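# Reseat a fallen fuse into its panel clips

## Task

A fuse has dropped from its clip holder on the control panel down into the wiring duct; put it back so it is pressed into both of its clips. Plastic forceps are available, standing upright in a block on the bench.

## Robot and tools

Robot: two UR7e-type arms, left_arm and right_arm, each ending in a two-finger parallel gripper (pads 0 to 50 mm apart) with a wrist camera. Cameras: cam_high, cam_low (fixed), cam_left_wrist, cam_right_wrist, all 896x504. The fingers point along the gripper's +z axis and close along its x axis. end_effector_position is the point midway between the pads; fingertips extend 17.5 mm past it. A block juts about 10 cm out toward the gripper's -y side and rotates with it.

Frames: the scene frame has its origin at table height midway between the nominal bases, +z up, +x out over the table, left_arm on +y (arm names do not match image sides). Left base sits near (-0.061, +0.494, +0.031) m, right near (-0.004, -0.389, +0.031) m. Reported hand poses and velocities are in each arm's own base frame and may be off by a few cm. Fixed cameras and the table use the scene frame. Motion offsets are along the current Hand target's own axes.

Row format (used by execute_actions and move): 18 numbers, always both arms: left dx, dy, dz, rx, ry, rz, gripper position, force_limit, speed, then the same nine for the right arm. dx..rz are an offset from that arm's Hand target at the start of the call, not absolute; 1.0 = 0.6 m or 180 degrees; rx, ry, rz form one rotation vector. Every row counts from that same start, and repeating an offset moves further. Sending 0 for all six pose numbers re-requests the Hand target. Gripper position: +1 fully open, about -0.65 pads meet, -1 to grip until stopped. force_limit: -1 about 20 N, 0 about 102 N, +1 about 185 N per pad (real grip up to ~15 N more). speed: -1 20 mm/s, 0 85, +1 150. Both start at +1. To leave a gripper alone, resend its last three numbers; 0 is a real command. A new force or speed only applies after a position change of at least 0.01; to soften a grip, open first.

execute_actions(actions, cameras): actions is a list of actions, each a table of up to 15 rows at 1/30 s per step; a short table holds its last row. Images come back only if actions is empty or cameras lists names (["all"] for all).

move(target, speed, blend, stop_force, zero, blocking, cameras): straight-line paths to one row of offsets, or a list of up to 15 rows all measured from the same starting Hand targets. speed in m/s, 0.002 to 3.6, default 0.25 (turns up to twice that in rad/s); one value or one per target. blend in m rounds corners; 0 stops at each. Longest run 10 s. stop_force in N, 3 to 120, ends an arm's path when the wrist senses that much push against its motion; the arm then backs to just before the contact but still presses somewhat. Do not rely on it for turning grippers or for feeling loose parts. Leave it out when pulling off something. zero (default true) rezeroes before the move. blocking=false returns after 0.5 s while the move continues (not allowed with stop_force). Paths do not avoid obstacles; avoid routing a gripper near its own base. The result adds a move: line (done, off_target, moving, held, fault) plus limits (paced = pose clipped, held = steps withheld).

wait(seconds 0 to 10), stop() to brake a running move, zoom_image(camera, region [x0,y0,x1,y1] pixels, at most 504x504) on the newest images, zero_wrist_force(arm), read_manual (licence text only), finished_scene(scene = current scene number) which ends the scene irreversibly.

Results: Hand target is the last commanded pose after clipping; the gripper often rests a bit short, and the next command re-asks for it. object_status: 0 moving, 1 blocked opening, 2 blocked closing (holding), 3 reached position or pads met (maybe empty). Opening in mm is about (250 - position_measured) x 0.202. Wrist force/torque are in the gripper's own axes, zeroed at scene start, with a peak line too. Joint torques include arm weight. Joint velocities may read within noise. Step readings list some positions during action calls.

Control facts: orientation commands are clipped to 32 degrees from the measured one each step; motion lags commands by roughly 0.09 to 0.22 s and fast moves overshoot.

Avoid: anything falling off the table, dropping parts or releasing them in motion, slamming or hard pushes. Arms are stiff: targets even slightly past a solid contact can trigger a fault stop (net force ~150 N or wrist torque limit 25.7 N m, bigger joints 138 N m), freezing the arm 10 s. Never let the arms touch or a gripper close on the other arm's fingers. Holding loads or straining toward unreachable poses heats motors; MOTOR HOT warns, and 85 C brakes the arm for 30-60 s. The fuse must stay seated with the robot let go before finishing.

Each tool is called after "Emit:" as a command line: name --argument value for each argument, lists and objects as JSON in quotes; but a table of rows of numbers goes row by row, as --pt "numbers of a row", without its own name.

## Session

Emit:
execute_actions --actions '[]'

Scene clock: 0.00 s.
left_arm: end_effector_position=(+0.5761, -0.0889, +0.2714) position_measured=3 object_status=3 end_effector_quat_wxyz=(-0.124, +0.858, +0.498, -0.031) | right_arm: end_effector_position=(+0.7834, +0.4003, +0.1967) position_measured=3 object_status=3 end_effector_quat_wxyz=(+0.572, -0.061, +0.816, +0.062)
Joint positions: left_arm=[-0.427 -1.251 1.302 -1.383 -1.477 0.081] | right_arm=[3.928 -2.376 -1.505 0.328 1.006 -1.309]
Joint velocities: within noise
Joint torques (N m): no reading
Wrist force (N): no reading
Wrist torque (N m): no reading
Wrist force, peak (N): no reading
Hand target: left_arm +0.5761, -0.0889, +0.2714; -0.124, +0.858, +0.498, -0.031 | right_arm +0.7834, +0.4003, +0.1967; +0.572, -0.061, +0.816, +0.062
Tool commands: left_gripper/position=+1.0 left_gripper/force_limit=+1.0 left_gripper/speed=+1.0 right_gripper/position=+1.0 right_gripper/force_limit=+1.0 right_gripper/speed=+1.0

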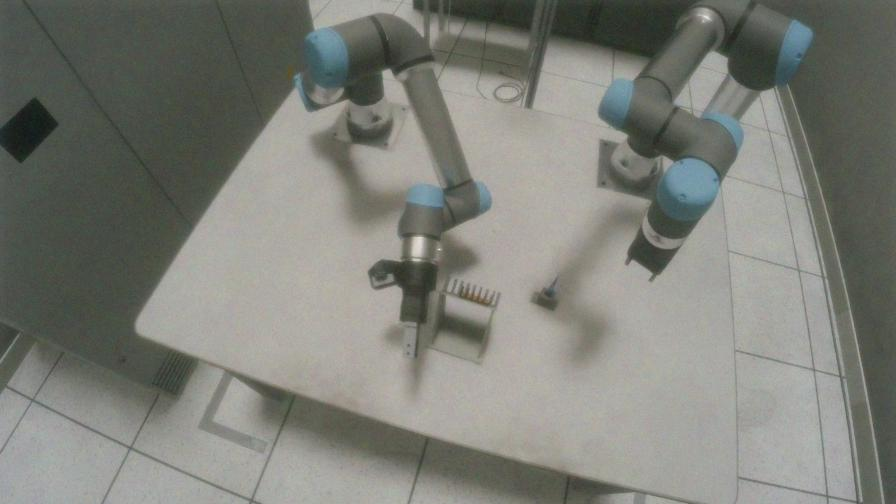

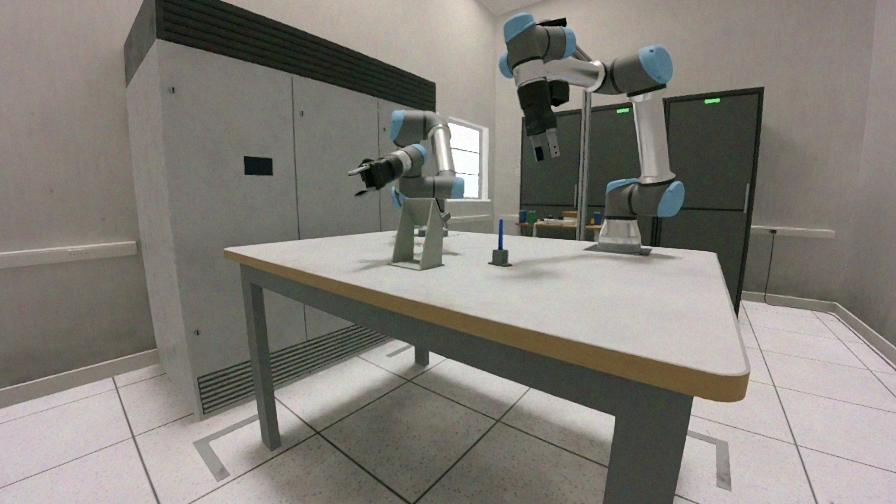

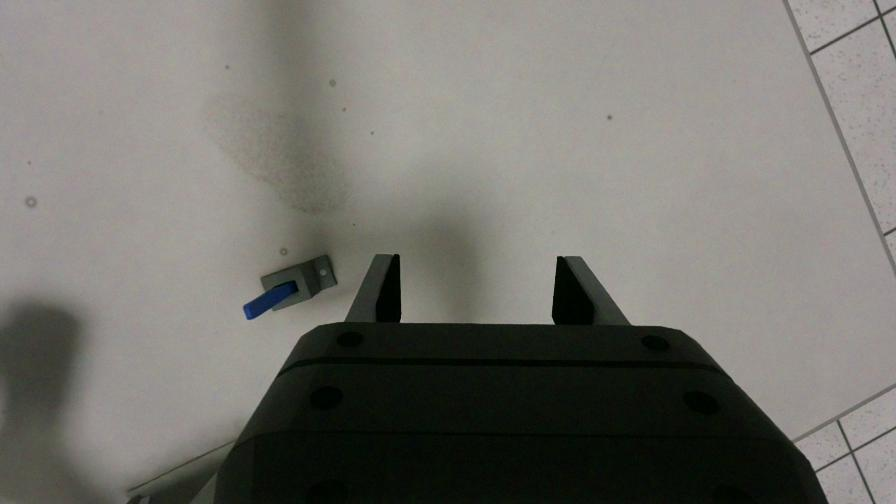

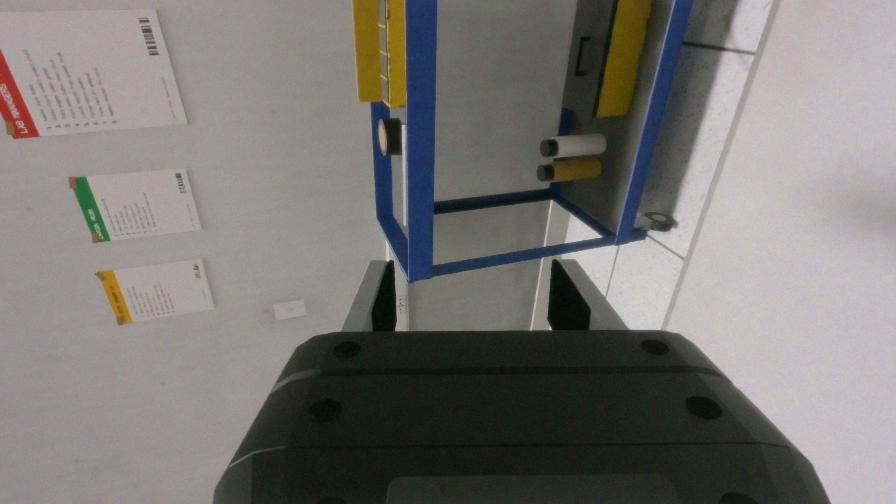

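Emit:
zoom_image --camera "cam_high" --region '[390, 250, 590, 370]'

Emit:
zoom_image --camera "cam_low" --region '[360, 170, 560, 290]'

Scaled by 2.520 from the camera's 896x504 image, which has a finer 1280x720 frame.

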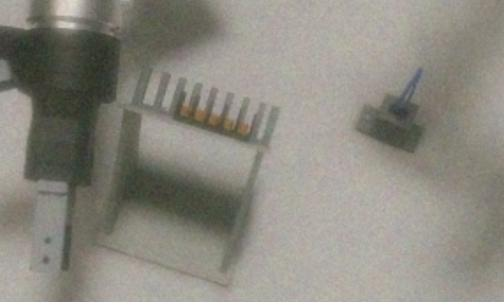

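Scaled by 2.520 from the camera's 896x504 image, which has a finer 1280x720 frame.

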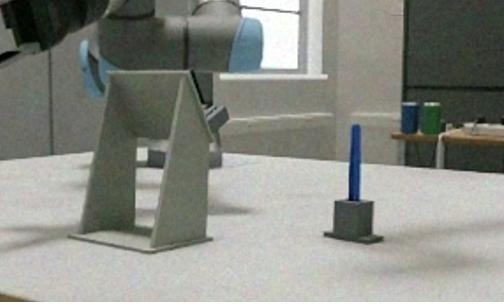

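Emit:
move --target '[-0.473,0.085,-0.1575,-0.0708,-0.0425,-0.164,1,1,1,0,-0.417,-0.333,0,0,0,1,1,1]' --cameras '["all"]'

Scene clock: 28.37 s.
left_arm: end_effector_position=(+0.4935, -0.3748, +0.3302) position_measured=3 object_status=3 end_effector_quat_wxyz=(+0.000, +0.707, +0.707, +0.000) end_effector_velocity=(+0.000, -0.001, +0.001) end_effector_angular_velocity=(-0.001, -0.001, +0.004) | right_arm: end_effector_position=(+0.6409, +0.1199, +0.2565) position_measured=3 object_status=3 end_effector_quat_wxyz=(+0.572, -0.061, +0.816, +0.062)
Joint positions: left_arm=[-0.867 -1.3 1.256 -1.527 -1.57 -0.866] | right_arm=[3.661 -1.862 -2.229 0.586 1.253 -1.42]
Joint velocities: left_arm=[-0.001 0 -0.001 0 0 -0.005] | right_arm=[within noise]
Joint torques (N m): left_arm=[-11.14 -50.73 -19.47 -3.82 -1.62 -2.2] | right_arm=[-7.28 40.15 7.75 2.53 0.78 1.49]
Wrist force (N): left_arm=[-0.1 1.3 -0.4] | right_arm=[0.3 -0.3 0.5]
Wrist torque (N m): left_arm=[-0.01 -0.07 0.12] | right_arm=[-0.03 -0.08 0.00]
Wrist force, peak (N): left_arm=[-3.7 -0.4 -0.9] | right_arm=[0.2 3.2 2.2]
Hand target: left_arm +0.4934, -0.3749, +0.3302; +0.000, +0.707, +0.707, +0.000 | right_arm +0.6409, +0.1199, +0.2564; +0.572, -0.061, +0.816, +0.062
Off the commanded pose: left_arm 0.000 m, 0 deg | right_arm 0.000 m, 0 deg.
move: done

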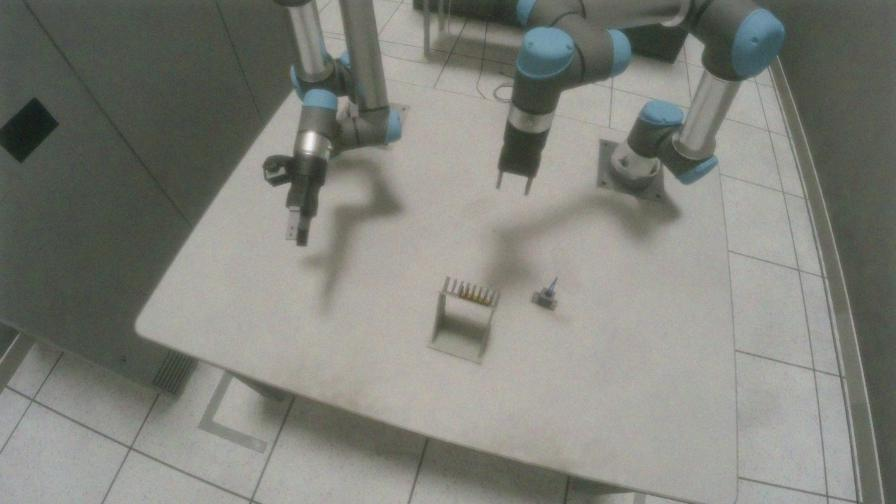

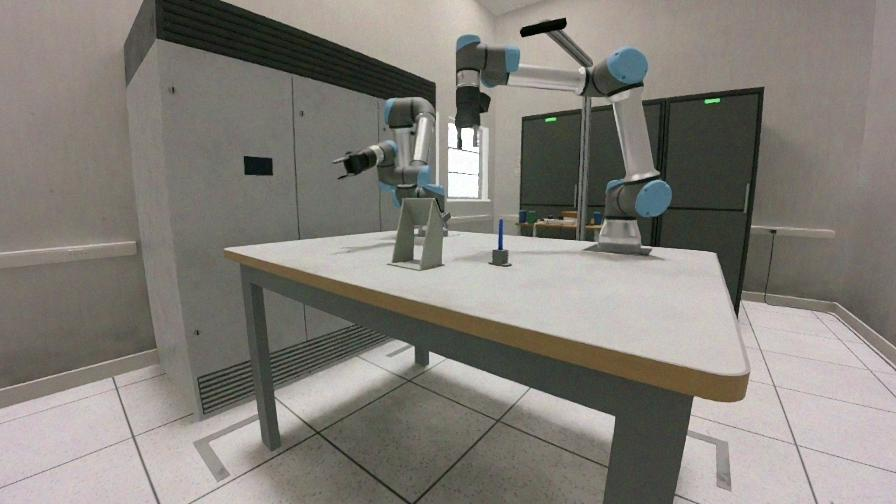

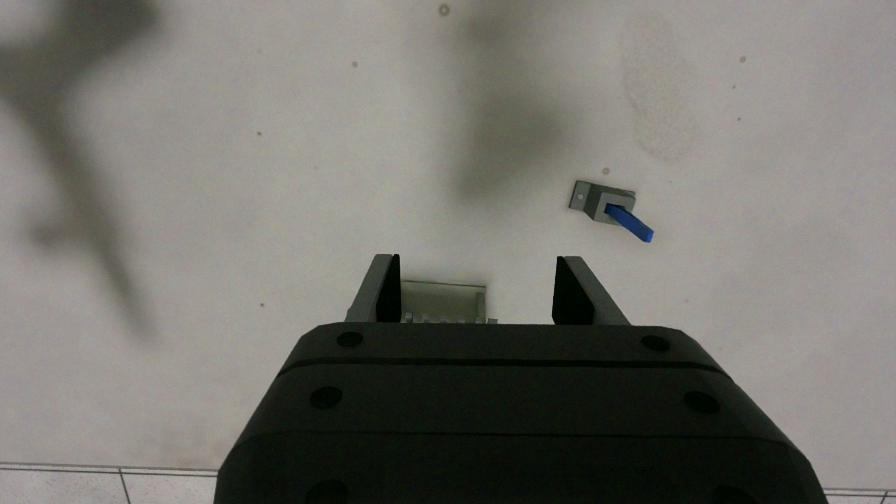

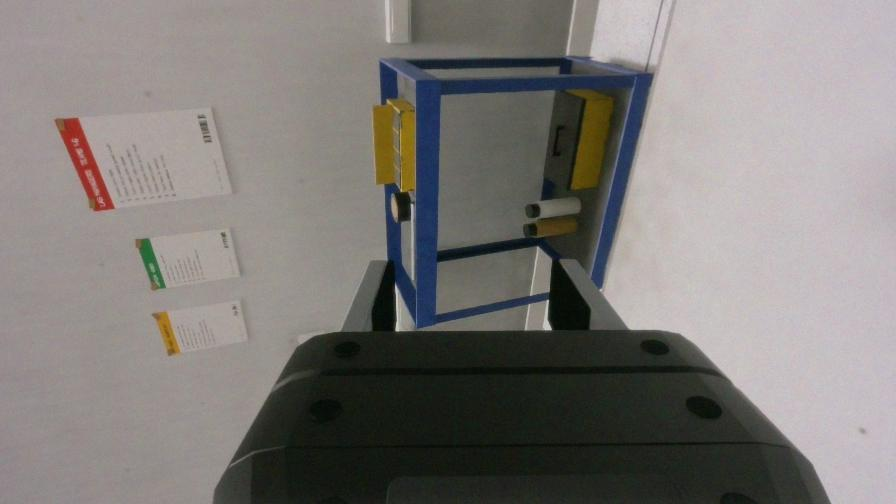

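Emit:
move --target '[0,-0.038,0.033,-0.25,0,0,1,1,1,0,0,0,0,0,0,1,1,1]' --cameras '["cam_left_wrist"]'

Emit:
zoom_image --camera "cam_left_wrist" --region '[300, 0, 600, 320]'

Scene clock: 36.67 s.
left_arm: end_effector_position=(+0.4706, -0.3749, +0.3105) position_measured=3 object_status=3 end_effector_quat_wxyz=(+0.271, +0.653, +0.653, +0.271) end_effector_velocity=(+0.001, +0.001, +0.001) end_effector_angular_velocity=(-0.001, -0.007, +0.003) | right_arm: end_effector_position=(+0.6409, +0.1199, +0.2564) position_measured=3 object_status=3 end_effector_quat_wxyz=(+0.572, -0.061, +0.816, +0.062)
Joint positions: left_arm=[-1.203 -1.598 1.929 -2.248 -0.85 -1.071] | right_arm=[3.661 -1.862 -2.229 0.586 1.254 -1.42]
Joint velocities: left_arm=[0 0 0.001 -0.004 0.006 0] | right_arm=[within noise]
Joint torques (N m): left_arm=[-0.77 -15.18 -16.73 -4.92 3.18 2.1] | right_arm=[-7.73 39.24 7.13 4.22 2.41 -1.71]
Wrist force (N): left_arm=[-1.4 4.1 1.3] | right_arm=[0.6 -0.3 0.4]
Wrist torque (N m): left_arm=[-0.58 0.04 0.32] | right_arm=[-0.03 -0.13 0.00]
Wrist force, peak (N): left_arm=[-1.7 4.5 1.1] | right_arm=[0.6 -0.4 0.6]
Hand target: left_arm +0.4706, -0.3749, +0.3104; +0.271, +0.653, +0.653, +0.271 | right_arm +0.6409, +0.1199, +0.2564; +0.572, -0.061, +0.816, +0.062
Off the commanded pose: left_arm 0.000 m, 0 deg | right_arm 0.000 m, 0 deg.
move: done
Images, in order (width x height): cam_left_wrist 896x504.

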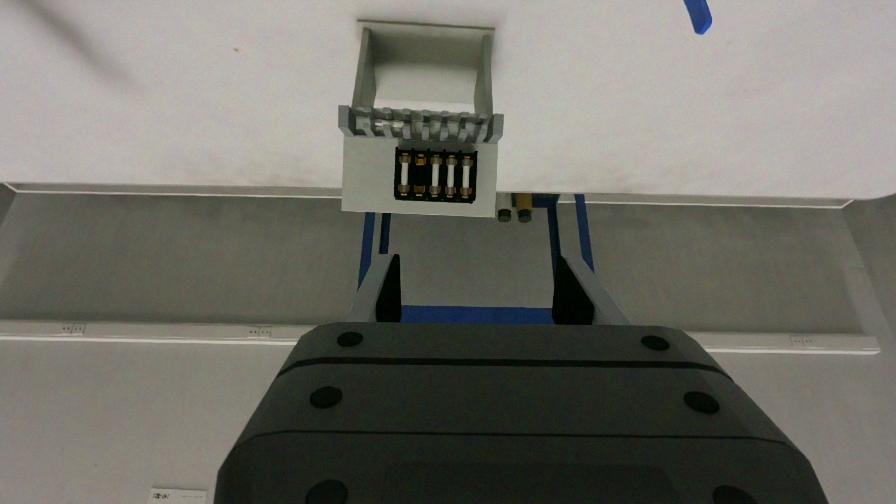

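Scaled by 1.575 from the camera's 896x504 image, which has a finer 1280x720 frame.

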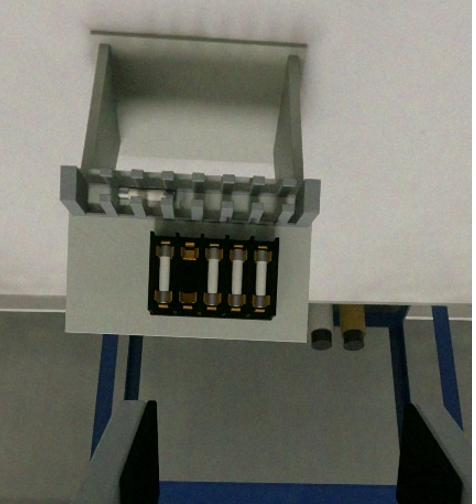

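Emit:
move --target '[-0.02,0.097,0.302,0,0,0,1,1,1,0,0,0,0,0,0,1,1,1]' --cameras '["cam_left_wrist"]'

Emit:
zoom_image --camera "cam_left_wrist" --region '[260, 0, 620, 260]'

Scene clock: 51.93 s.
left_arm: end_effector_position=(+0.6399, -0.3870, +0.2235) position_measured=3 object_status=3 end_effector_quat_wxyz=(+0.271, +0.653, +0.653, +0.271) | right_arm: end_effector_position=(+0.6409, +0.1199, +0.2564) position_measured=3 object_status=3 end_effector_quat_wxyz=(+0.572, -0.061, +0.816, +0.062)
Joint positions: left_arm=[-0.928 -1.183 1.719 -2.649 -0.969 -0.755] | right_arm=[3.661 -1.862 -2.229 0.586 1.254 -1.42]
Joint torques (N m): left_arm=[6.12 -31.66 -31.11 -4.94 1.39 2.09] | right_arm=[-7.21 39.39 7.39 4.36 2.32 -1.65]
Wrist force (N): left_arm=[-1.4 4.6 1.1] | right_arm=[0.4 -0.1 0.1]
Wrist torque (N m): left_arm=[-0.51 0.07 0.49] | right_arm=[0.00 -0.10 0.00]
Wrist force, peak (N): left_arm=[-1.0 6.1 4.7] | right_arm=[0.6 -0.1 0.8]
Hand target: left_arm +0.6400, -0.3870, +0.2236; +0.271, +0.653, +0.653, +0.271 | right_arm +0.6409, +0.1199, +0.2564; +0.572, -0.061, +0.816, +0.062
Off the commanded pose: left_arm 0.000 m, 0 deg | right_arm 0.000 m, 0 deg.
move: done
Images, in order (width x height): cam_left_wrist 896x504.

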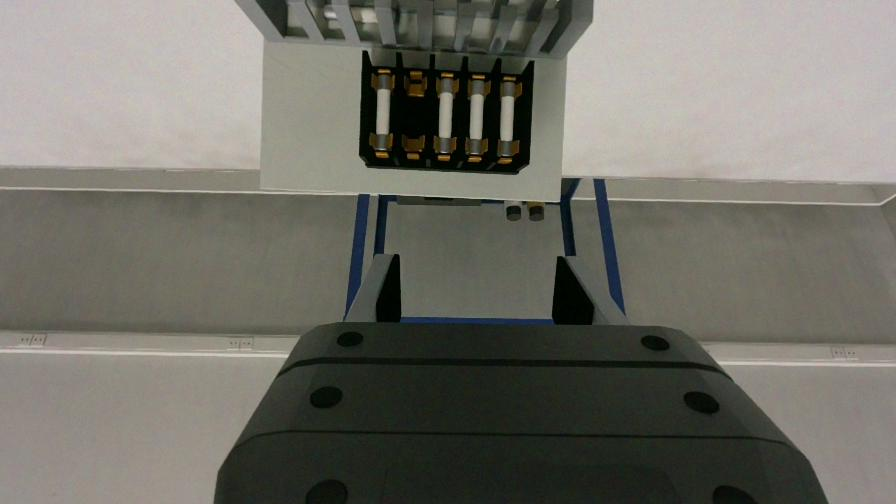

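Scaled by 1.400 from the camera's 896x504 image, which has a finer 1280x720 frame.

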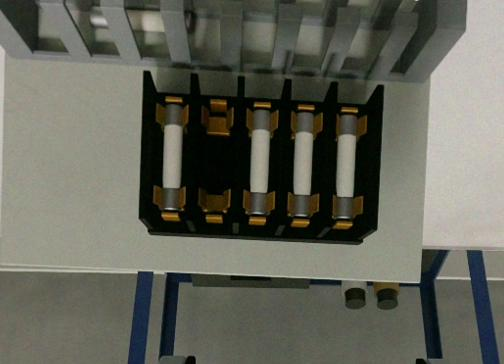

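Emit:
move --target '[-0.025,-0.144,-0.054,0,0,0,1,1,1,0,0,0,0,0,0,1,1,1]' --cameras '["cam_left_wrist"]'

Emit:
zoom_image --camera "cam_left_wrist" --region '[290, 90, 590, 330]'

Scene clock: 66.47 s.
left_arm: end_effector_position=(+0.5561, -0.4019, +0.1854) position_measured=3 object_status=3 end_effector_quat_wxyz=(+0.271, +0.653, +0.653, +0.271) | right_arm: end_effector_position=(+0.6409, +0.1199, +0.2564) position_measured=3 object_status=3 end_effector_quat_wxyz=(+0.572, -0.061, +0.816, +0.062)
Joint positions: left_arm=[-1.069 -1.254 1.916 -2.682 -0.902 -0.909] | right_arm=[3.661 -1.862 -2.229 0.586 1.254 -1.42]
Joint torques (N m): left_arm=[-12.43 -28.8 -10.55 -3.38 1.07 -1.88] | right_arm=[-6.8 39.05 7.61 4.18 2.23 -1.74]
Wrist force (N): left_arm=[-1.4 4.7 1.1] | right_arm=[0.3 -0.1 0.5]
Wrist torque (N m): left_arm=[-0.48 0.03 0.27] | right_arm=[0.00 -0.09 -0.01]
Wrist force, peak (N): left_arm=[-0.5 8.0 2.1] | right_arm=[0.3 -0.3 0.7]
Hand target: left_arm +0.5560, -0.4019, +0.1853; +0.271, +0.653, +0.653, +0.271 | right_arm +0.6409, +0.1199, +0.2564; +0.572, -0.061, +0.816, +0.062
Off the commanded pose: left_arm 0.000 m, 0 deg | right_arm 0.000 m, 0 deg.
move: done
Images, in order (width x height): cam_left_wrist 896x504.

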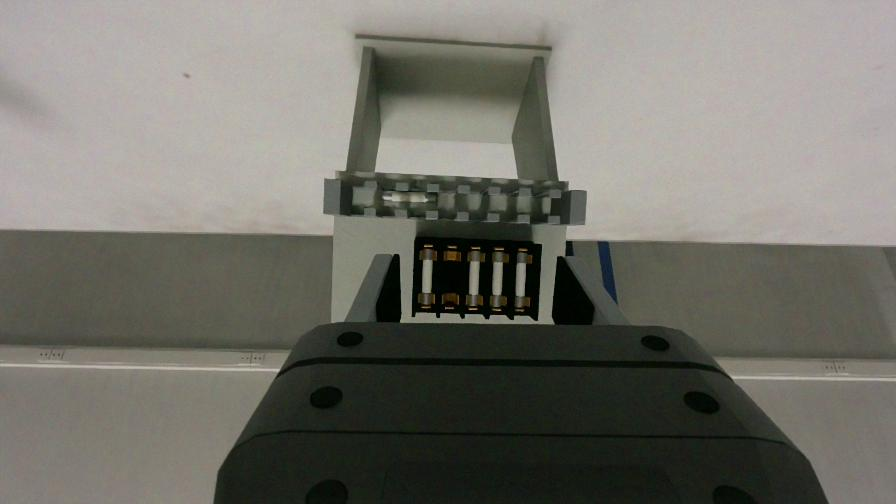

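Scaled by 1.680 from the camera's 896x504 image, which has a finer 1280x720 frame.

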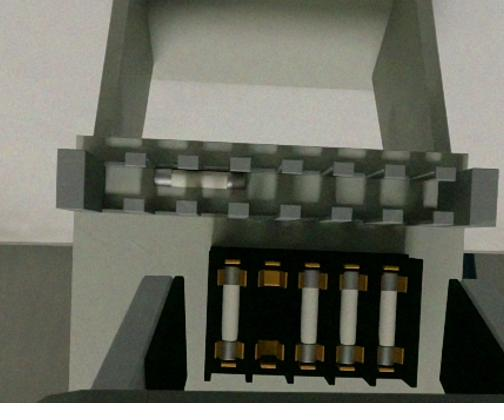

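Emit:
move --target '[0.322,-0.133,-0.006,0,0,0,1,1,1,0,0,0,0,0,0,1,1,1]' --cameras '["cam_left_wrist"]'

Emit:
zoom_image --camera "cam_left_wrist" --region '[340, 0, 580, 300]'

Scene clock: 78.30 s.
left_arm: end_effector_position=(+0.4972, -0.2087, +0.1315) position_measured=3 object_status=3 end_effector_quat_wxyz=(+0.271, +0.653, +0.653, +0.271) | right_arm: end_effector_position=(+0.6409, +0.1199, +0.2564) position_measured=3 object_status=3 end_effector_quat_wxyz=(+0.572, -0.061, +0.816, +0.062)
Joint positions: left_arm=[-0.948 -1.473 2.433 -3.059 -0.958 -0.777] | right_arm=[3.661 -1.862 -2.229 0.586 1.254 -1.42]
Joint torques (N m): left_arm=[-1.84 -20.02 -6.6 -5.17 2.59 -0.86] | right_arm=[-5.95 39.29 7.84 4.18 2.25 -1.7]
Wrist force (N): left_arm=[-0.9 4.6 0.9] | right_arm=[0.3 -0.4 0.3]
Wrist torque (N m): left_arm=[-0.49 -0.03 0.50] | right_arm=[-0.05 -0.09 -0.01]
Wrist force, peak (N): left_arm=[-4.3 6.1 1.4] | right_arm=[0.6 -0.2 0.7]
Hand target: left_arm +0.4972, -0.2086, +0.1314; +0.271, +0.653, +0.653, +0.271 | right_arm +0.6409, +0.1199, +0.2564; +0.572, -0.061, +0.816, +0.062
Off the commanded pose: left_arm 0.000 m, 0 deg | right_arm 0.000 m, 0 deg.
move: done
Images, in order (width x height): cam_left_wrist 896x504.

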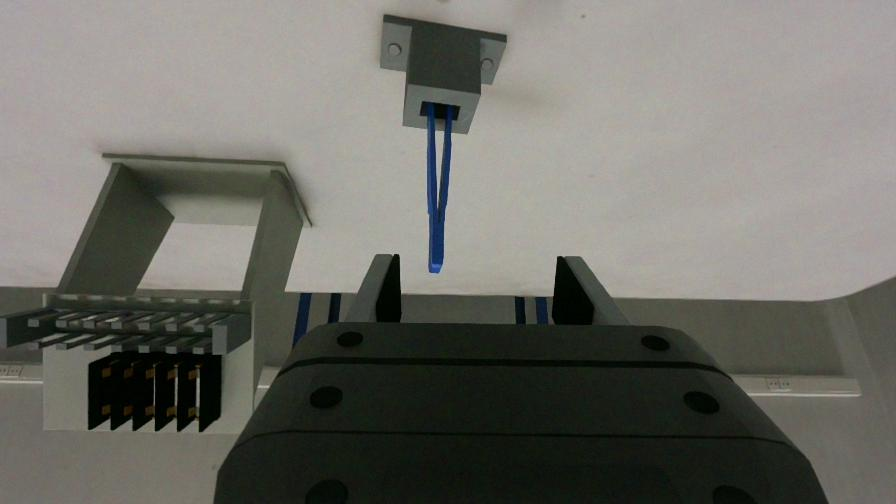

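Scaled by 1.680 from the camera's 896x504 image, which has a finer 1280x720 frame.

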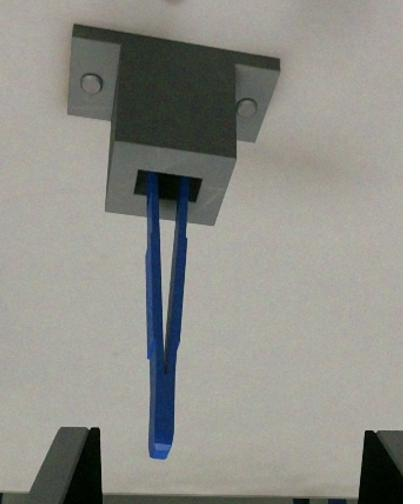

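Emit:
move --target '[-0.022,0.1155,0,0.2491,-0.0268,0.0648,1,1,1,0,0,0,0,0,0,1,1,1]' --cameras '["cam_left_wrist","cam_low"]'

Emit:
zoom_image --camera "cam_left_wrist" --region '[360, 160, 600, 340]'

Scene clock: 102.33 s.
left_arm: end_effector_position=(+0.5461, -0.2218, +0.1805) position_measured=3 object_status=3 end_effector_quat_wxyz=(+0.000, +0.779, +0.627, +0.000) | right_arm: end_effector_position=(+0.6409, +0.1199, +0.2564) position_measured=3 object_status=3 end_effector_quat_wxyz=(+0.572, -0.061, +0.816, +0.062)
Joint positions: left_arm=[-0.614 -1.319 1.669 -1.921 -1.57 -0.399] | right_arm=[3.661 -1.862 -2.229 0.586 1.254 -1.42]
Joint torques (N m): left_arm=[-12.67 -32.9 -33.55 -1.57 -1.35 0.93] | right_arm=[-7.38 39.26 7.48 4.1 2.25 -1.7]
Wrist force (N): left_arm=[-0.8 1.0 -0.6] | right_arm=[0.3 -0.4 0.4]
Wrist torque (N m): left_arm=[-0.07 0.07 0.24] | right_arm=[-0.05 -0.08 0.00]
Wrist force, peak (N): left_arm=[-1.1 5.0 0.9] | right_arm=[0.6 -0.4 0.4]
Hand target: left_arm +0.5461, -0.2219, +0.1805; +0.000, +0.779, +0.627, +0.000 | right_arm +0.6409, +0.1199, +0.2564; +0.572, -0.061, +0.816, +0.062
Off the commanded pose: left_arm 0.000 m, 0 deg | right_arm 0.000 m, 0 deg.
move: done
Images, in order (width x height): cam_low 896x504, cam_left_wrist 896x504.

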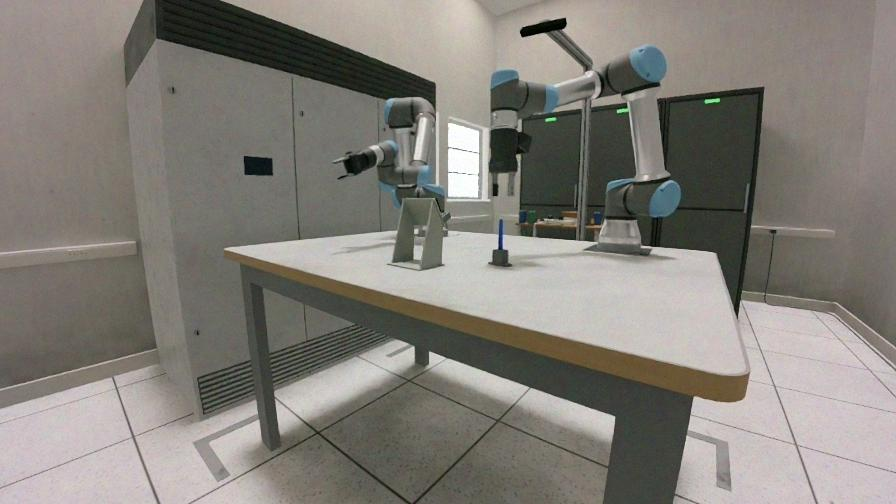

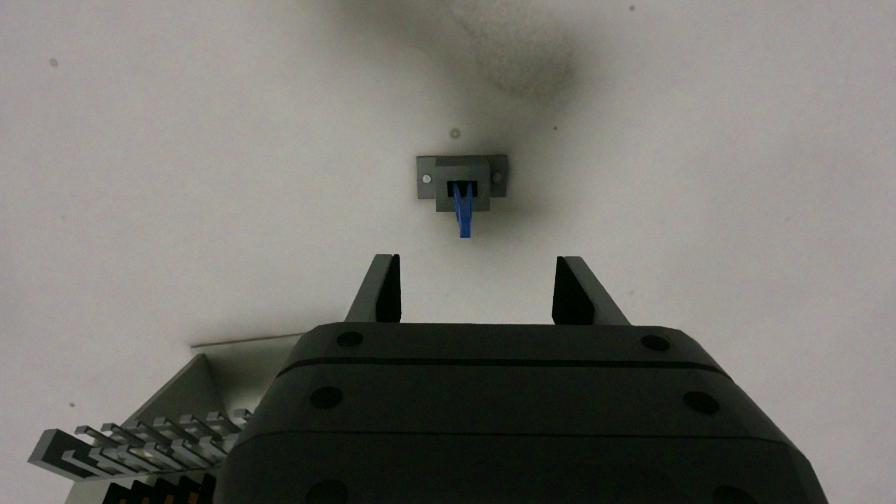

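Scaled by 2.100 from the camera's 896x504 image, which has a finer 1280x720 frame.

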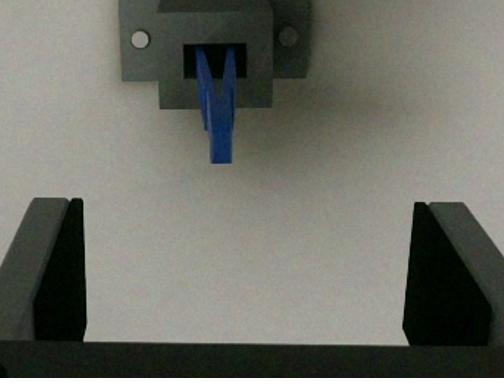

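Emit:
move --target '[-0.001,0.0035,0.2158,0,0,0,1,1,1,0,0,0,0,0,0,1,1,1]' --speed 0.12 --stop_force 12 --cameras '["cam_left_wrist"]'

Emit:
zoom_image --camera "cam_left_wrist" --region '[360, 200, 600, 340]'

Emit:
execute_actions --actions '[[[0,0,0,0,0,0,-0.3,-1,-0.6,0,0,0,0,0,0,1,1,1]],[[0,0,0,0,0,0,-0.3,-1,-0.6,0,0,0,0,0,0,1,1,1]]]' --cameras '["cam_left_wrist"]'

Emit:
zoom_image --camera "cam_left_wrist" --region '[360, 200, 600, 340]'

Scene clock: 116.10 s.
left_arm: end_effector_position=(+0.5480, -0.2228, +0.0512) position_measured=3 object_status=3 end_effector_quat_wxyz=(+0.000, +0.779, +0.627, +0.000) | right_arm: end_effector_position=(+0.6409, +0.1199, +0.2564) position_measured=3 object_status=3 end_effector_quat_wxyz=(+0.572, -0.061, +0.816, +0.062)
Joint positions: left_arm=[-0.614 -1.164 1.83 -2.237 -1.57 -0.398] | right_arm=[3.661 -1.862 -2.229 0.586 1.254 -1.42]
Joint torques (N m): left_arm=[-0.91 -32.45 -29.85 -4.36 -0.66 1.22] | right_arm=[-6.15 38.76 7.61 3.93 2.03 -1.74]
Wrist force (N): left_arm=[-0.9 1.6 -0.4] | right_arm=[0.1 -0.1 0.1]
Wrist torque (N m): left_arm=[0.02 0.07 0.13] | right_arm=[0.00 -0.06 0.00]
Wrist force, peak (N): left_arm=[-0.1 1.9 -40.5] | right_arm=[0.6 -0.3 0.6]
Hand target: left_arm +0.5480, -0.2228, +0.0512; +0.000, +0.779, +0.627, +0.000 | right_arm +0.6409, +0.1199, +0.2564; +0.572, -0.061, +0.816, +0.062
Off the commanded pose: left_arm 0.000 m, 0 deg | right_arm 0.000 m, 0 deg.
move: contact (left_arm)
Images, in order (width x height): cam_left_wrist 896x504.

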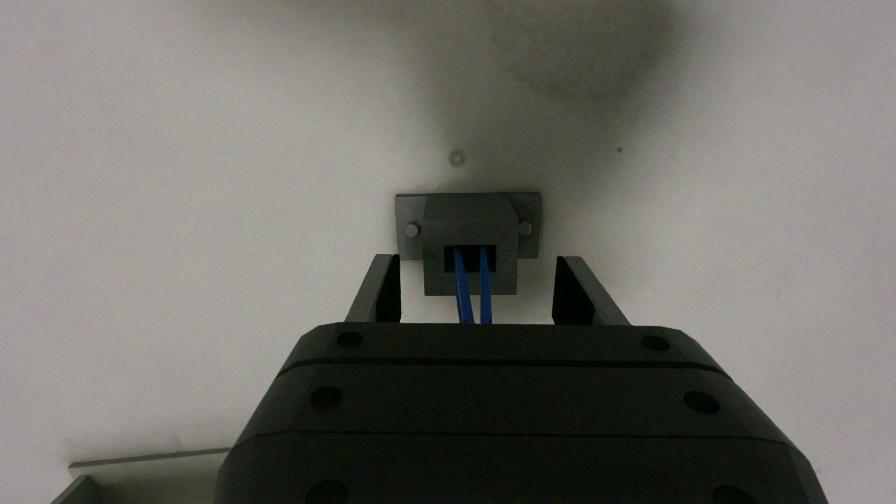

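Scaled by 2.100 from the camera's 896x504 image, which has a finer 1280x720 frame.

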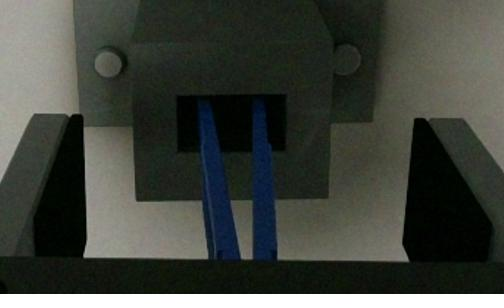

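Scene clock: 117.30 s.
left_arm: end_effector_position=(+0.5480, -0.2228, +0.0512) position_measured=198 object_status=3 end_effector_quat_wxyz=(+0.000, +0.779, +0.627, +0.000) | right_arm: end_effector_position=(+0.6409, +0.1199, +0.2564) position_measured=3 object_status=3 end_effector_quat_wxyz=(+0.572, -0.061, +0.816, +0.062)
Joint positions: left_arm=[-0.614 -1.164 1.83 -2.237 -1.57 -0.398] | right_arm=[3.661 -1.862 -2.229 0.586 1.254 -1.42]
Joint torques (N m): left_arm=[-11.24 -30.99 -29.82 -4.2 -0.48 -0.46] | right_arm=[-6.32 38.5 7.38 3.97 2.18 -1.77]
Wrist force (N): left_arm=[-0.5 1.1 -0.2] | right_arm=[0.3 -0.3 0.5]
Wrist torque (N m): left_arm=[-0.06 0.01 0.13] | right_arm=[-0.03 -0.08 0.00]
Wrist force, peak (N): left_arm=[-0.9 1.6 -0.5] | right_arm=[0.5 -0.2 0.6]
Hand target: left_arm +0.5480, -0.2228, +0.0512; +0.000, +0.779, +0.627, +0.000 | right_arm +0.6409, +0.1199, +0.2564; +0.572, -0.061, +0.816, +0.062
Off the commanded pose: left_arm 0.000 m, 0 deg | right_arm 0.000 m, 0 deg.
Step readings (end_effector_position of left_arm | right_arm):
0: (+0.5480, -0.2228, +0.0512) | (+0.6409, +0.1199, +0.2564)
1: (+0.5480, -0.2228, +0.0512) | (+0.6409, +0.1199, +0.2564)
2: (+0.5480, -0.2228, +0.0512) | (+0.6409, +0.1199, +0.2564)
4: (+0.5480, -0.2228, +0.0512) | (+0.6409, +0.1199, +0.2564)
8: (+0.5480, -0.2228, +0.0512) | (+0.6409, +0.1199, +0.2564)
15: (+0.5480, -0.2228, +0.0512) | (+0.6409, +0.1199, +0.2564)
16: (+0.5480, -0.2228, +0.0512) | (+0.6409, +0.1199, +0.2564)
17: (+0.5480, -0.2228, +0.0512) | (+0.6409, +0.1199, +0.2564)
19: (+0.5480, -0.2228, +0.0512) | (+0.6409, +0.1199, +0.2564)
23: (+0.5480, -0.2228, +0.0512) | (+0.6409, +0.1199, +0.2564)
30: (+0.5480, -0.2228, +0.0512) | (+0.6409, +0.1199, +0.2564)
Images, in order (width x height): cam_left_wrist 896x504.

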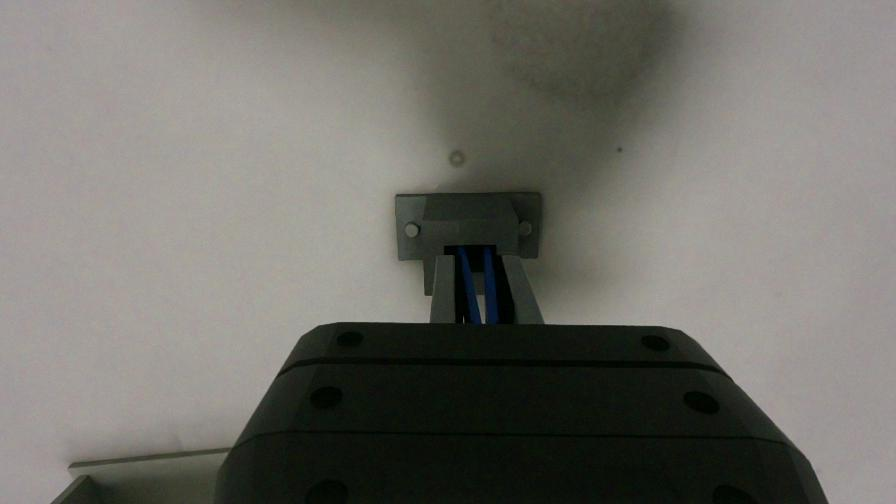

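Scaled by 2.100 from the camera's 896x504 image, which has a finer 1280x720 frame.

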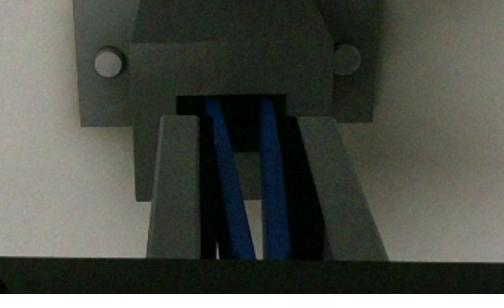

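Emit:
execute_actions --actions '[[[0,0,-0.005,0,0,0,-0.3,-1,-0.6,0,0,0,0,0,0,1,1,1]],[[0,0,0,0,0,0,-0.36,-1,-0.6,0,0,0,0,0,0,1,1,1]],[[0,0,0,0,0,0,-0.36,-1,-0.6,0,0,0,0,0,0,1,1,1]]]' --cameras '["cam_left_wrist"]'

Emit:
zoom_image --camera "cam_left_wrist" --region '[400, 220, 560, 340]'

Scene clock: 124.43 s.
left_arm: end_effector_position=(+0.5480, -0.2228, +0.0542) position_measured=206 object_status=3 end_effector_quat_wxyz=(+0.000, +0.779, +0.627, +0.000) | right_arm: end_effector_position=(+0.6409, +0.1199, +0.2564) position_measured=3 object_status=3 end_effector_quat_wxyz=(+0.572, -0.061, +0.816, +0.062)
Joint positions: left_arm=[-0.614 -1.168 1.827 -2.23 -1.57 -0.398] | right_arm=[3.661 -1.862 -2.229 0.586 1.254 -1.42]
Joint torques (N m): left_arm=[-10.16 -30.85 -10.08 -1.93 -0.46 -1.91] | right_arm=[-6.05 39.1 8.53 3.86 2.15 -1.67]
Wrist force (N): left_arm=[-0.9 1.1 -1.2] | right_arm=[0.4 -0.4 0.4]
Wrist torque (N m): left_arm=[-0.06 0.06 0.13] | right_arm=[-0.05 -0.10 -0.01]
Wrist force, peak (N): left_arm=[-1.0 1.7 -1.1] | right_arm=[0.6 -0.4 0.6]
Hand target: left_arm +0.5480, -0.2228, +0.0542; +0.000, +0.779, +0.627, +0.000 | right_arm +0.6409, +0.1199, +0.2564; +0.572, -0.061, +0.816, +0.062
Off the commanded pose: left_arm 0.000 m, 0 deg | right_arm 0.000 m, 0 deg.
Step readings (end_effector_position of left_arm | right_arm):
0: (+0.5480, -0.2228, +0.0512) | (+0.6409, +0.1199, +0.2564)
1: (+0.5480, -0.2228, +0.0512) | (+0.6409, +0.1199, +0.2564)
2: (+0.5480, -0.2228, +0.0517) | (+0.6409, +0.1199, +0.2564)
4: (+0.5480, -0.2228, +0.0539) | (+0.6409, +0.1199, +0.2564)
8: (+0.5480, -0.2228, +0.0544) | (+0.6409, +0.1199, +0.2564)
15: (+0.5480, -0.2228, +0.0542) | (+0.6409, +0.1199, +0.2564)
16: (+0.5480, -0.2228, +0.0542) | (+0.6409, +0.1199, +0.2564)
17: (+0.5480, -0.2228, +0.0542) | (+0.6409, +0.1199, +0.2564)
19: (+0.5480, -0.2228, +0.0542) | (+0.6409, +0.1199, +0.2564)
23: (+0.5480, -0.2228, +0.0542) | (+0.6409, +0.1199, +0.2564)
30: (+0.5480, -0.2228, +0.0542) | (+0.6409, +0.1199, +0.2564)
31: (+0.5480, -0.2228, +0.0542) | (+0.6409, +0.1199, +0.2564)
32: (+0.5480, -0.2228, +0.0542) | (+0.6409, +0.1199, +0.2564)
34: (+0.5480, -0.2228, +0.0542) | (+0.6409, +0.1199, +0.2564)
38: (+0.5480, -0.2228, +0.0542) | (+0.6409, +0.1199, +0.2564)
45: (+0.5480, -0.2228, +0.0542) | (+0.6409, +0.1199, +0.2564)
Images, in order (width x height): cam_left_wrist 896x504.

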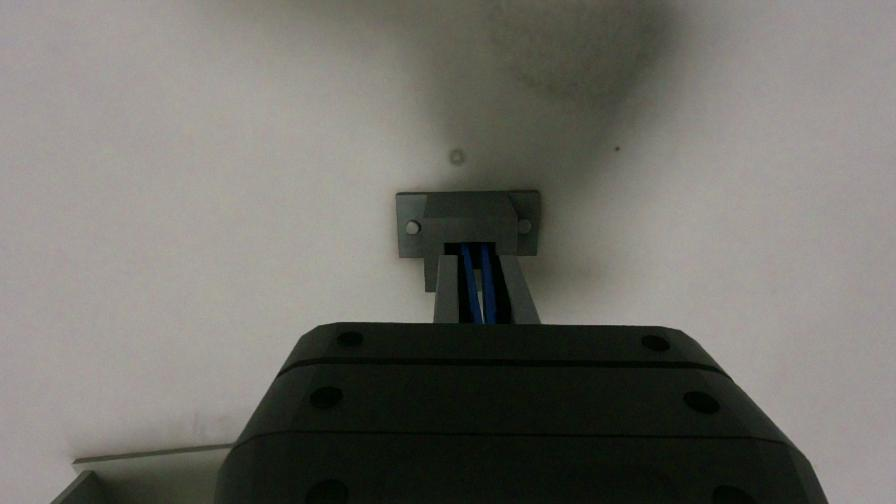

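Scaled by 3.150 from the camera's 896x504 image, which has a finer 1280x720 frame.

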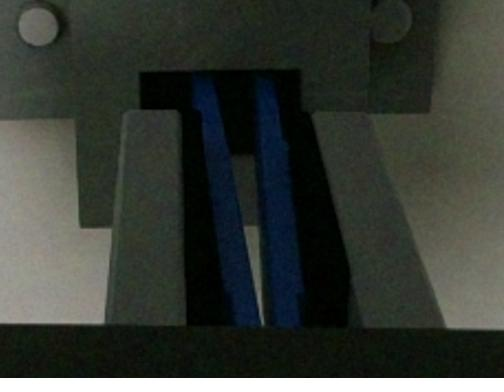

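Emit:
execute_actions --actions '[[[0,0,0,0,0,0,-0.44,-1,-0.8,0,0,0,0,0,0,1,1,1]],[[0,0,0,0,0,0,-0.44,-1,-0.8,0,0,0,0,0,0,1,1,1]]]' --cameras '["cam_left_wrist"]'

Emit:
zoom_image --camera "cam_left_wrist" --region '[400, 220, 560, 340]'

Emit:
execute_actions --actions '[[[0,0,0,0,0,0,-1,-1,-0.8,0,0,0,0,0,0,1,1,1]],[[0,0,0,0,0,0,-1,-1,-0.8,0,0,0,0,0,0,1,1,1]]]' --cameras '["cam_left_wrist"]'

Emit:
zoom_image --camera "cam_left_wrist" --region '[400, 220, 560, 340]'

Scene clock: 130.23 s.
left_arm: end_effector_position=(+0.5480, -0.2228, +0.0541) position_measured=219 object_status=3 end_effector_quat_wxyz=(+0.000, +0.779, +0.627, +0.000) | right_arm: end_effector_position=(+0.6409, +0.1199, +0.2564) position_measured=3 object_status=3 end_effector_quat_wxyz=(+0.572, -0.061, +0.816, +0.062)
Joint positions: left_arm=[-0.614 -1.168 1.827 -2.23 -1.57 -0.398] | right_arm=[3.661 -1.862 -2.229 0.586 1.254 -1.42]
Joint torques (N m): left_arm=[-11.1 -32.07 -12.29 -2.16 -0.75 -1.8] | right_arm=[-5.67 38.41 8.22 3.84 2.16 -1.6]
Wrist force (N): left_arm=[-1.2 1.5 -0.4] | right_arm=[0.2 -0.1 0.4]
Wrist torque (N m): left_arm=[0.00 0.12 0.13] | right_arm=[0.00 -0.06 0.00]
Wrist force, peak (N): left_arm=[-0.9 1.7 -1.2] | right_arm=[0.4 -0.2 0.8]
Hand target: left_arm +0.5480, -0.2228, +0.0542; +0.000, +0.779, +0.627, +0.000 | right_arm +0.6409, +0.1199, +0.2564; +0.572, -0.061, +0.816, +0.062
Off the commanded pose: left_arm 0.000 m, 0 deg | right_arm 0.000 m, 0 deg.
Step readings (end_effector_position of left_arm | right_arm):
0: (+0.5480, -0.2228, +0.0542) | (+0.6409, +0.1199, +0.2564)
1: (+0.5480, -0.2228, +0.0542) | (+0.6409, +0.1199, +0.2564)
2: (+0.5480, -0.2228, +0.0542) | (+0.6409, +0.1199, +0.2564)
4: (+0.5480, -0.2228, +0.0541) | (+0.6409, +0.1199, +0.2564)
8: (+0.5480, -0.2228, +0.0541) | (+0.6409, +0.1199, +0.2564)
15: (+0.5480, -0.2228, +0.0541) | (+0.6409, +0.1199, +0.2564)
16: (+0.5480, -0.2228, +0.0541) | (+0.6409, +0.1199, +0.2564)
17: (+0.5480, -0.2228, +0.0541) | (+0.6409, +0.1199, +0.2564)
19: (+0.5480, -0.2228, +0.0541) | (+0.6409, +0.1199, +0.2564)
23: (+0.5480, -0.2228, +0.0541) | (+0.6409, +0.1199, +0.2564)
30: (+0.5480, -0.2228, +0.0541) | (+0.6409, +0.1199, +0.2564)
Images, in order (width x height): cam_left_wrist 896x504.

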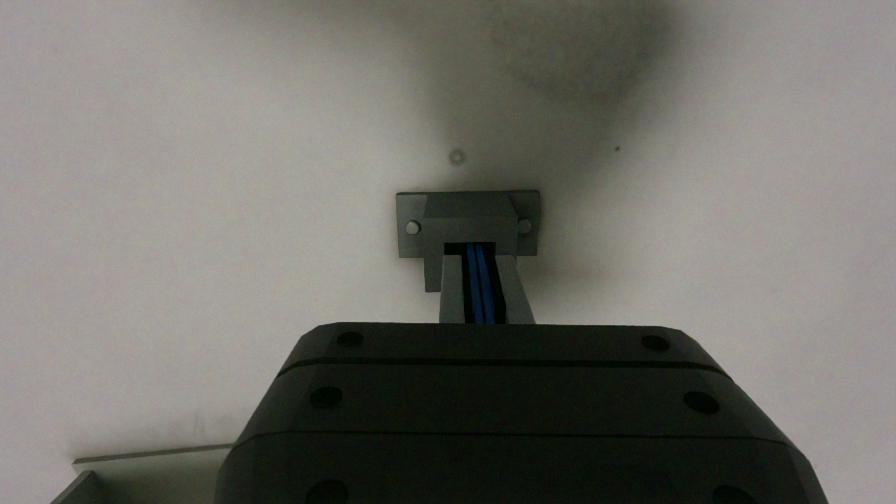

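Scaled by 3.150 from the camera's 896x504 image, which has a finer 1280x720 frame.

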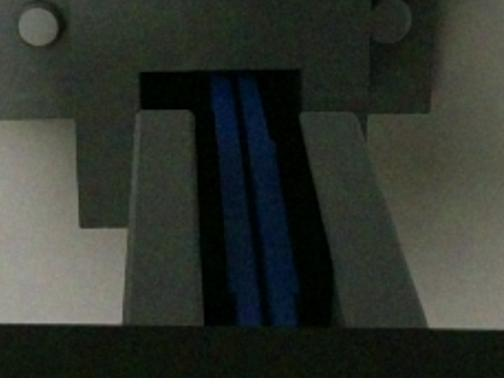

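Scene clock: 131.43 s.
left_arm: end_effector_position=(+0.5480, -0.2228, +0.0541) position_measured=222 object_status=2 end_effector_quat_wxyz=(+0.000, +0.779, +0.627, +0.000) | right_arm: end_effector_position=(+0.6409, +0.1199, +0.2564) position_measured=3 object_status=3 end_effector_quat_wxyz=(+0.572, -0.061, +0.816, +0.062)
Joint positions: left_arm=[-0.614 -1.168 1.827 -2.23 -1.57 -0.398] | right_arm=[3.661 -1.862 -2.229 0.586 1.254 -1.42]
Joint torques (N m): left_arm=[-10.78 -34.03 -13.89 -1.98 -0.59 -1.66] | right_arm=[-6.2 38.18 7.66 3.68 1.97 -1.77]
Wrist force (N): left_arm=[-0.8 1.1 -0.1] | right_arm=[0.3 -0.3 0.3]
Wrist torque (N m): left_arm=[-0.06 0.06 0.13] | right_arm=[-0.03 -0.08 -0.01]
Wrist force, peak (N): left_arm=[-0.9 1.7 -0.3] | right_arm=[0.4 -0.5 0.7]
Hand target: left_arm +0.5480, -0.2228, +0.0542; +0.000, +0.779, +0.627, +0.000 | right_arm +0.6409, +0.1199, +0.2564; +0.572, -0.061, +0.816, +0.062
Off the commanded pose: left_arm 0.000 m, 0 deg | right_arm 0.000 m, 0 deg.
Step readings (end_effector_position of left_arm | right_arm):
0: (+0.5480, -0.2228, +0.0541) | (+0.6409, +0.1199, +0.2564)
1: (+0.5480, -0.2228, +0.0541) | (+0.6409, +0.1199, +0.2564)
2: (+0.5480, -0.2228, +0.0541) | (+0.6409, +0.1199, +0.2564)
4: (+0.5480, -0.2228, +0.0541) | (+0.6409, +0.1199, +0.2564)
8: (+0.5480, -0.2228, +0.0541) | (+0.6409, +0.1199, +0.2564)
15: (+0.5480, -0.2228, +0.0541) | (+0.6409, +0.1199, +0.2564)
16: (+0.5480, -0.2228, +0.0541) | (+0.6409, +0.1199, +0.2564)
17: (+0.5480, -0.2228, +0.0541) | (+0.6409, +0.1199, +0.2564)
19: (+0.5480, -0.2228, +0.0541) | (+0.6409, +0.1199, +0.2564)
23: (+0.5480, -0.2228, +0.0541) | (+0.6409, +0.1199, +0.2564)
30: (+0.5480, -0.2228, +0.0541) | (+0.6409, +0.1199, +0.2564)
Images, in order (width x height): cam_left_wrist 896x504.

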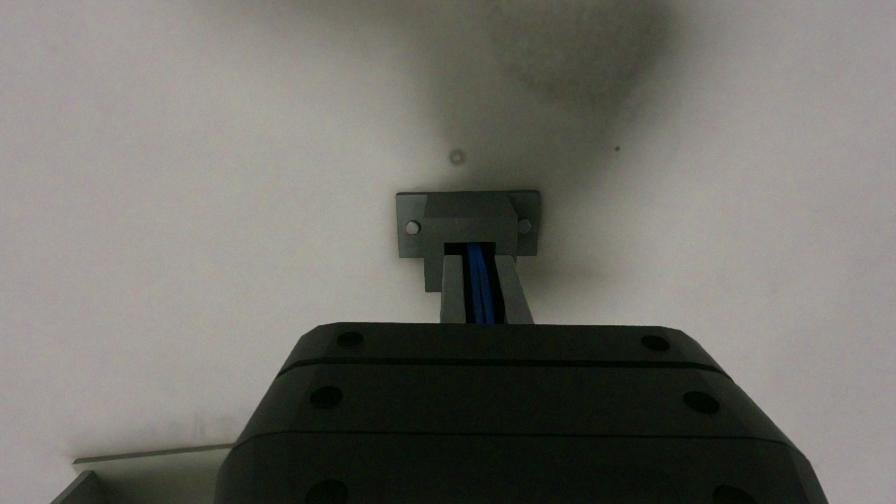

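Scaled by 3.150 from the camera's 896x504 image, which has a finer 1280x720 frame.

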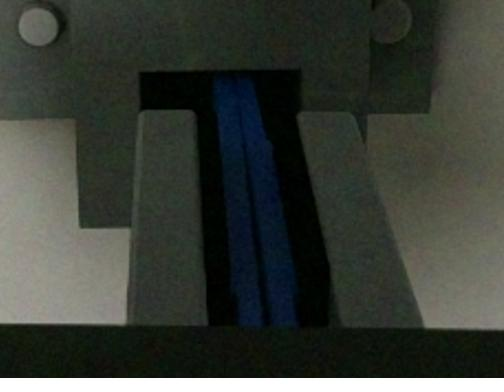

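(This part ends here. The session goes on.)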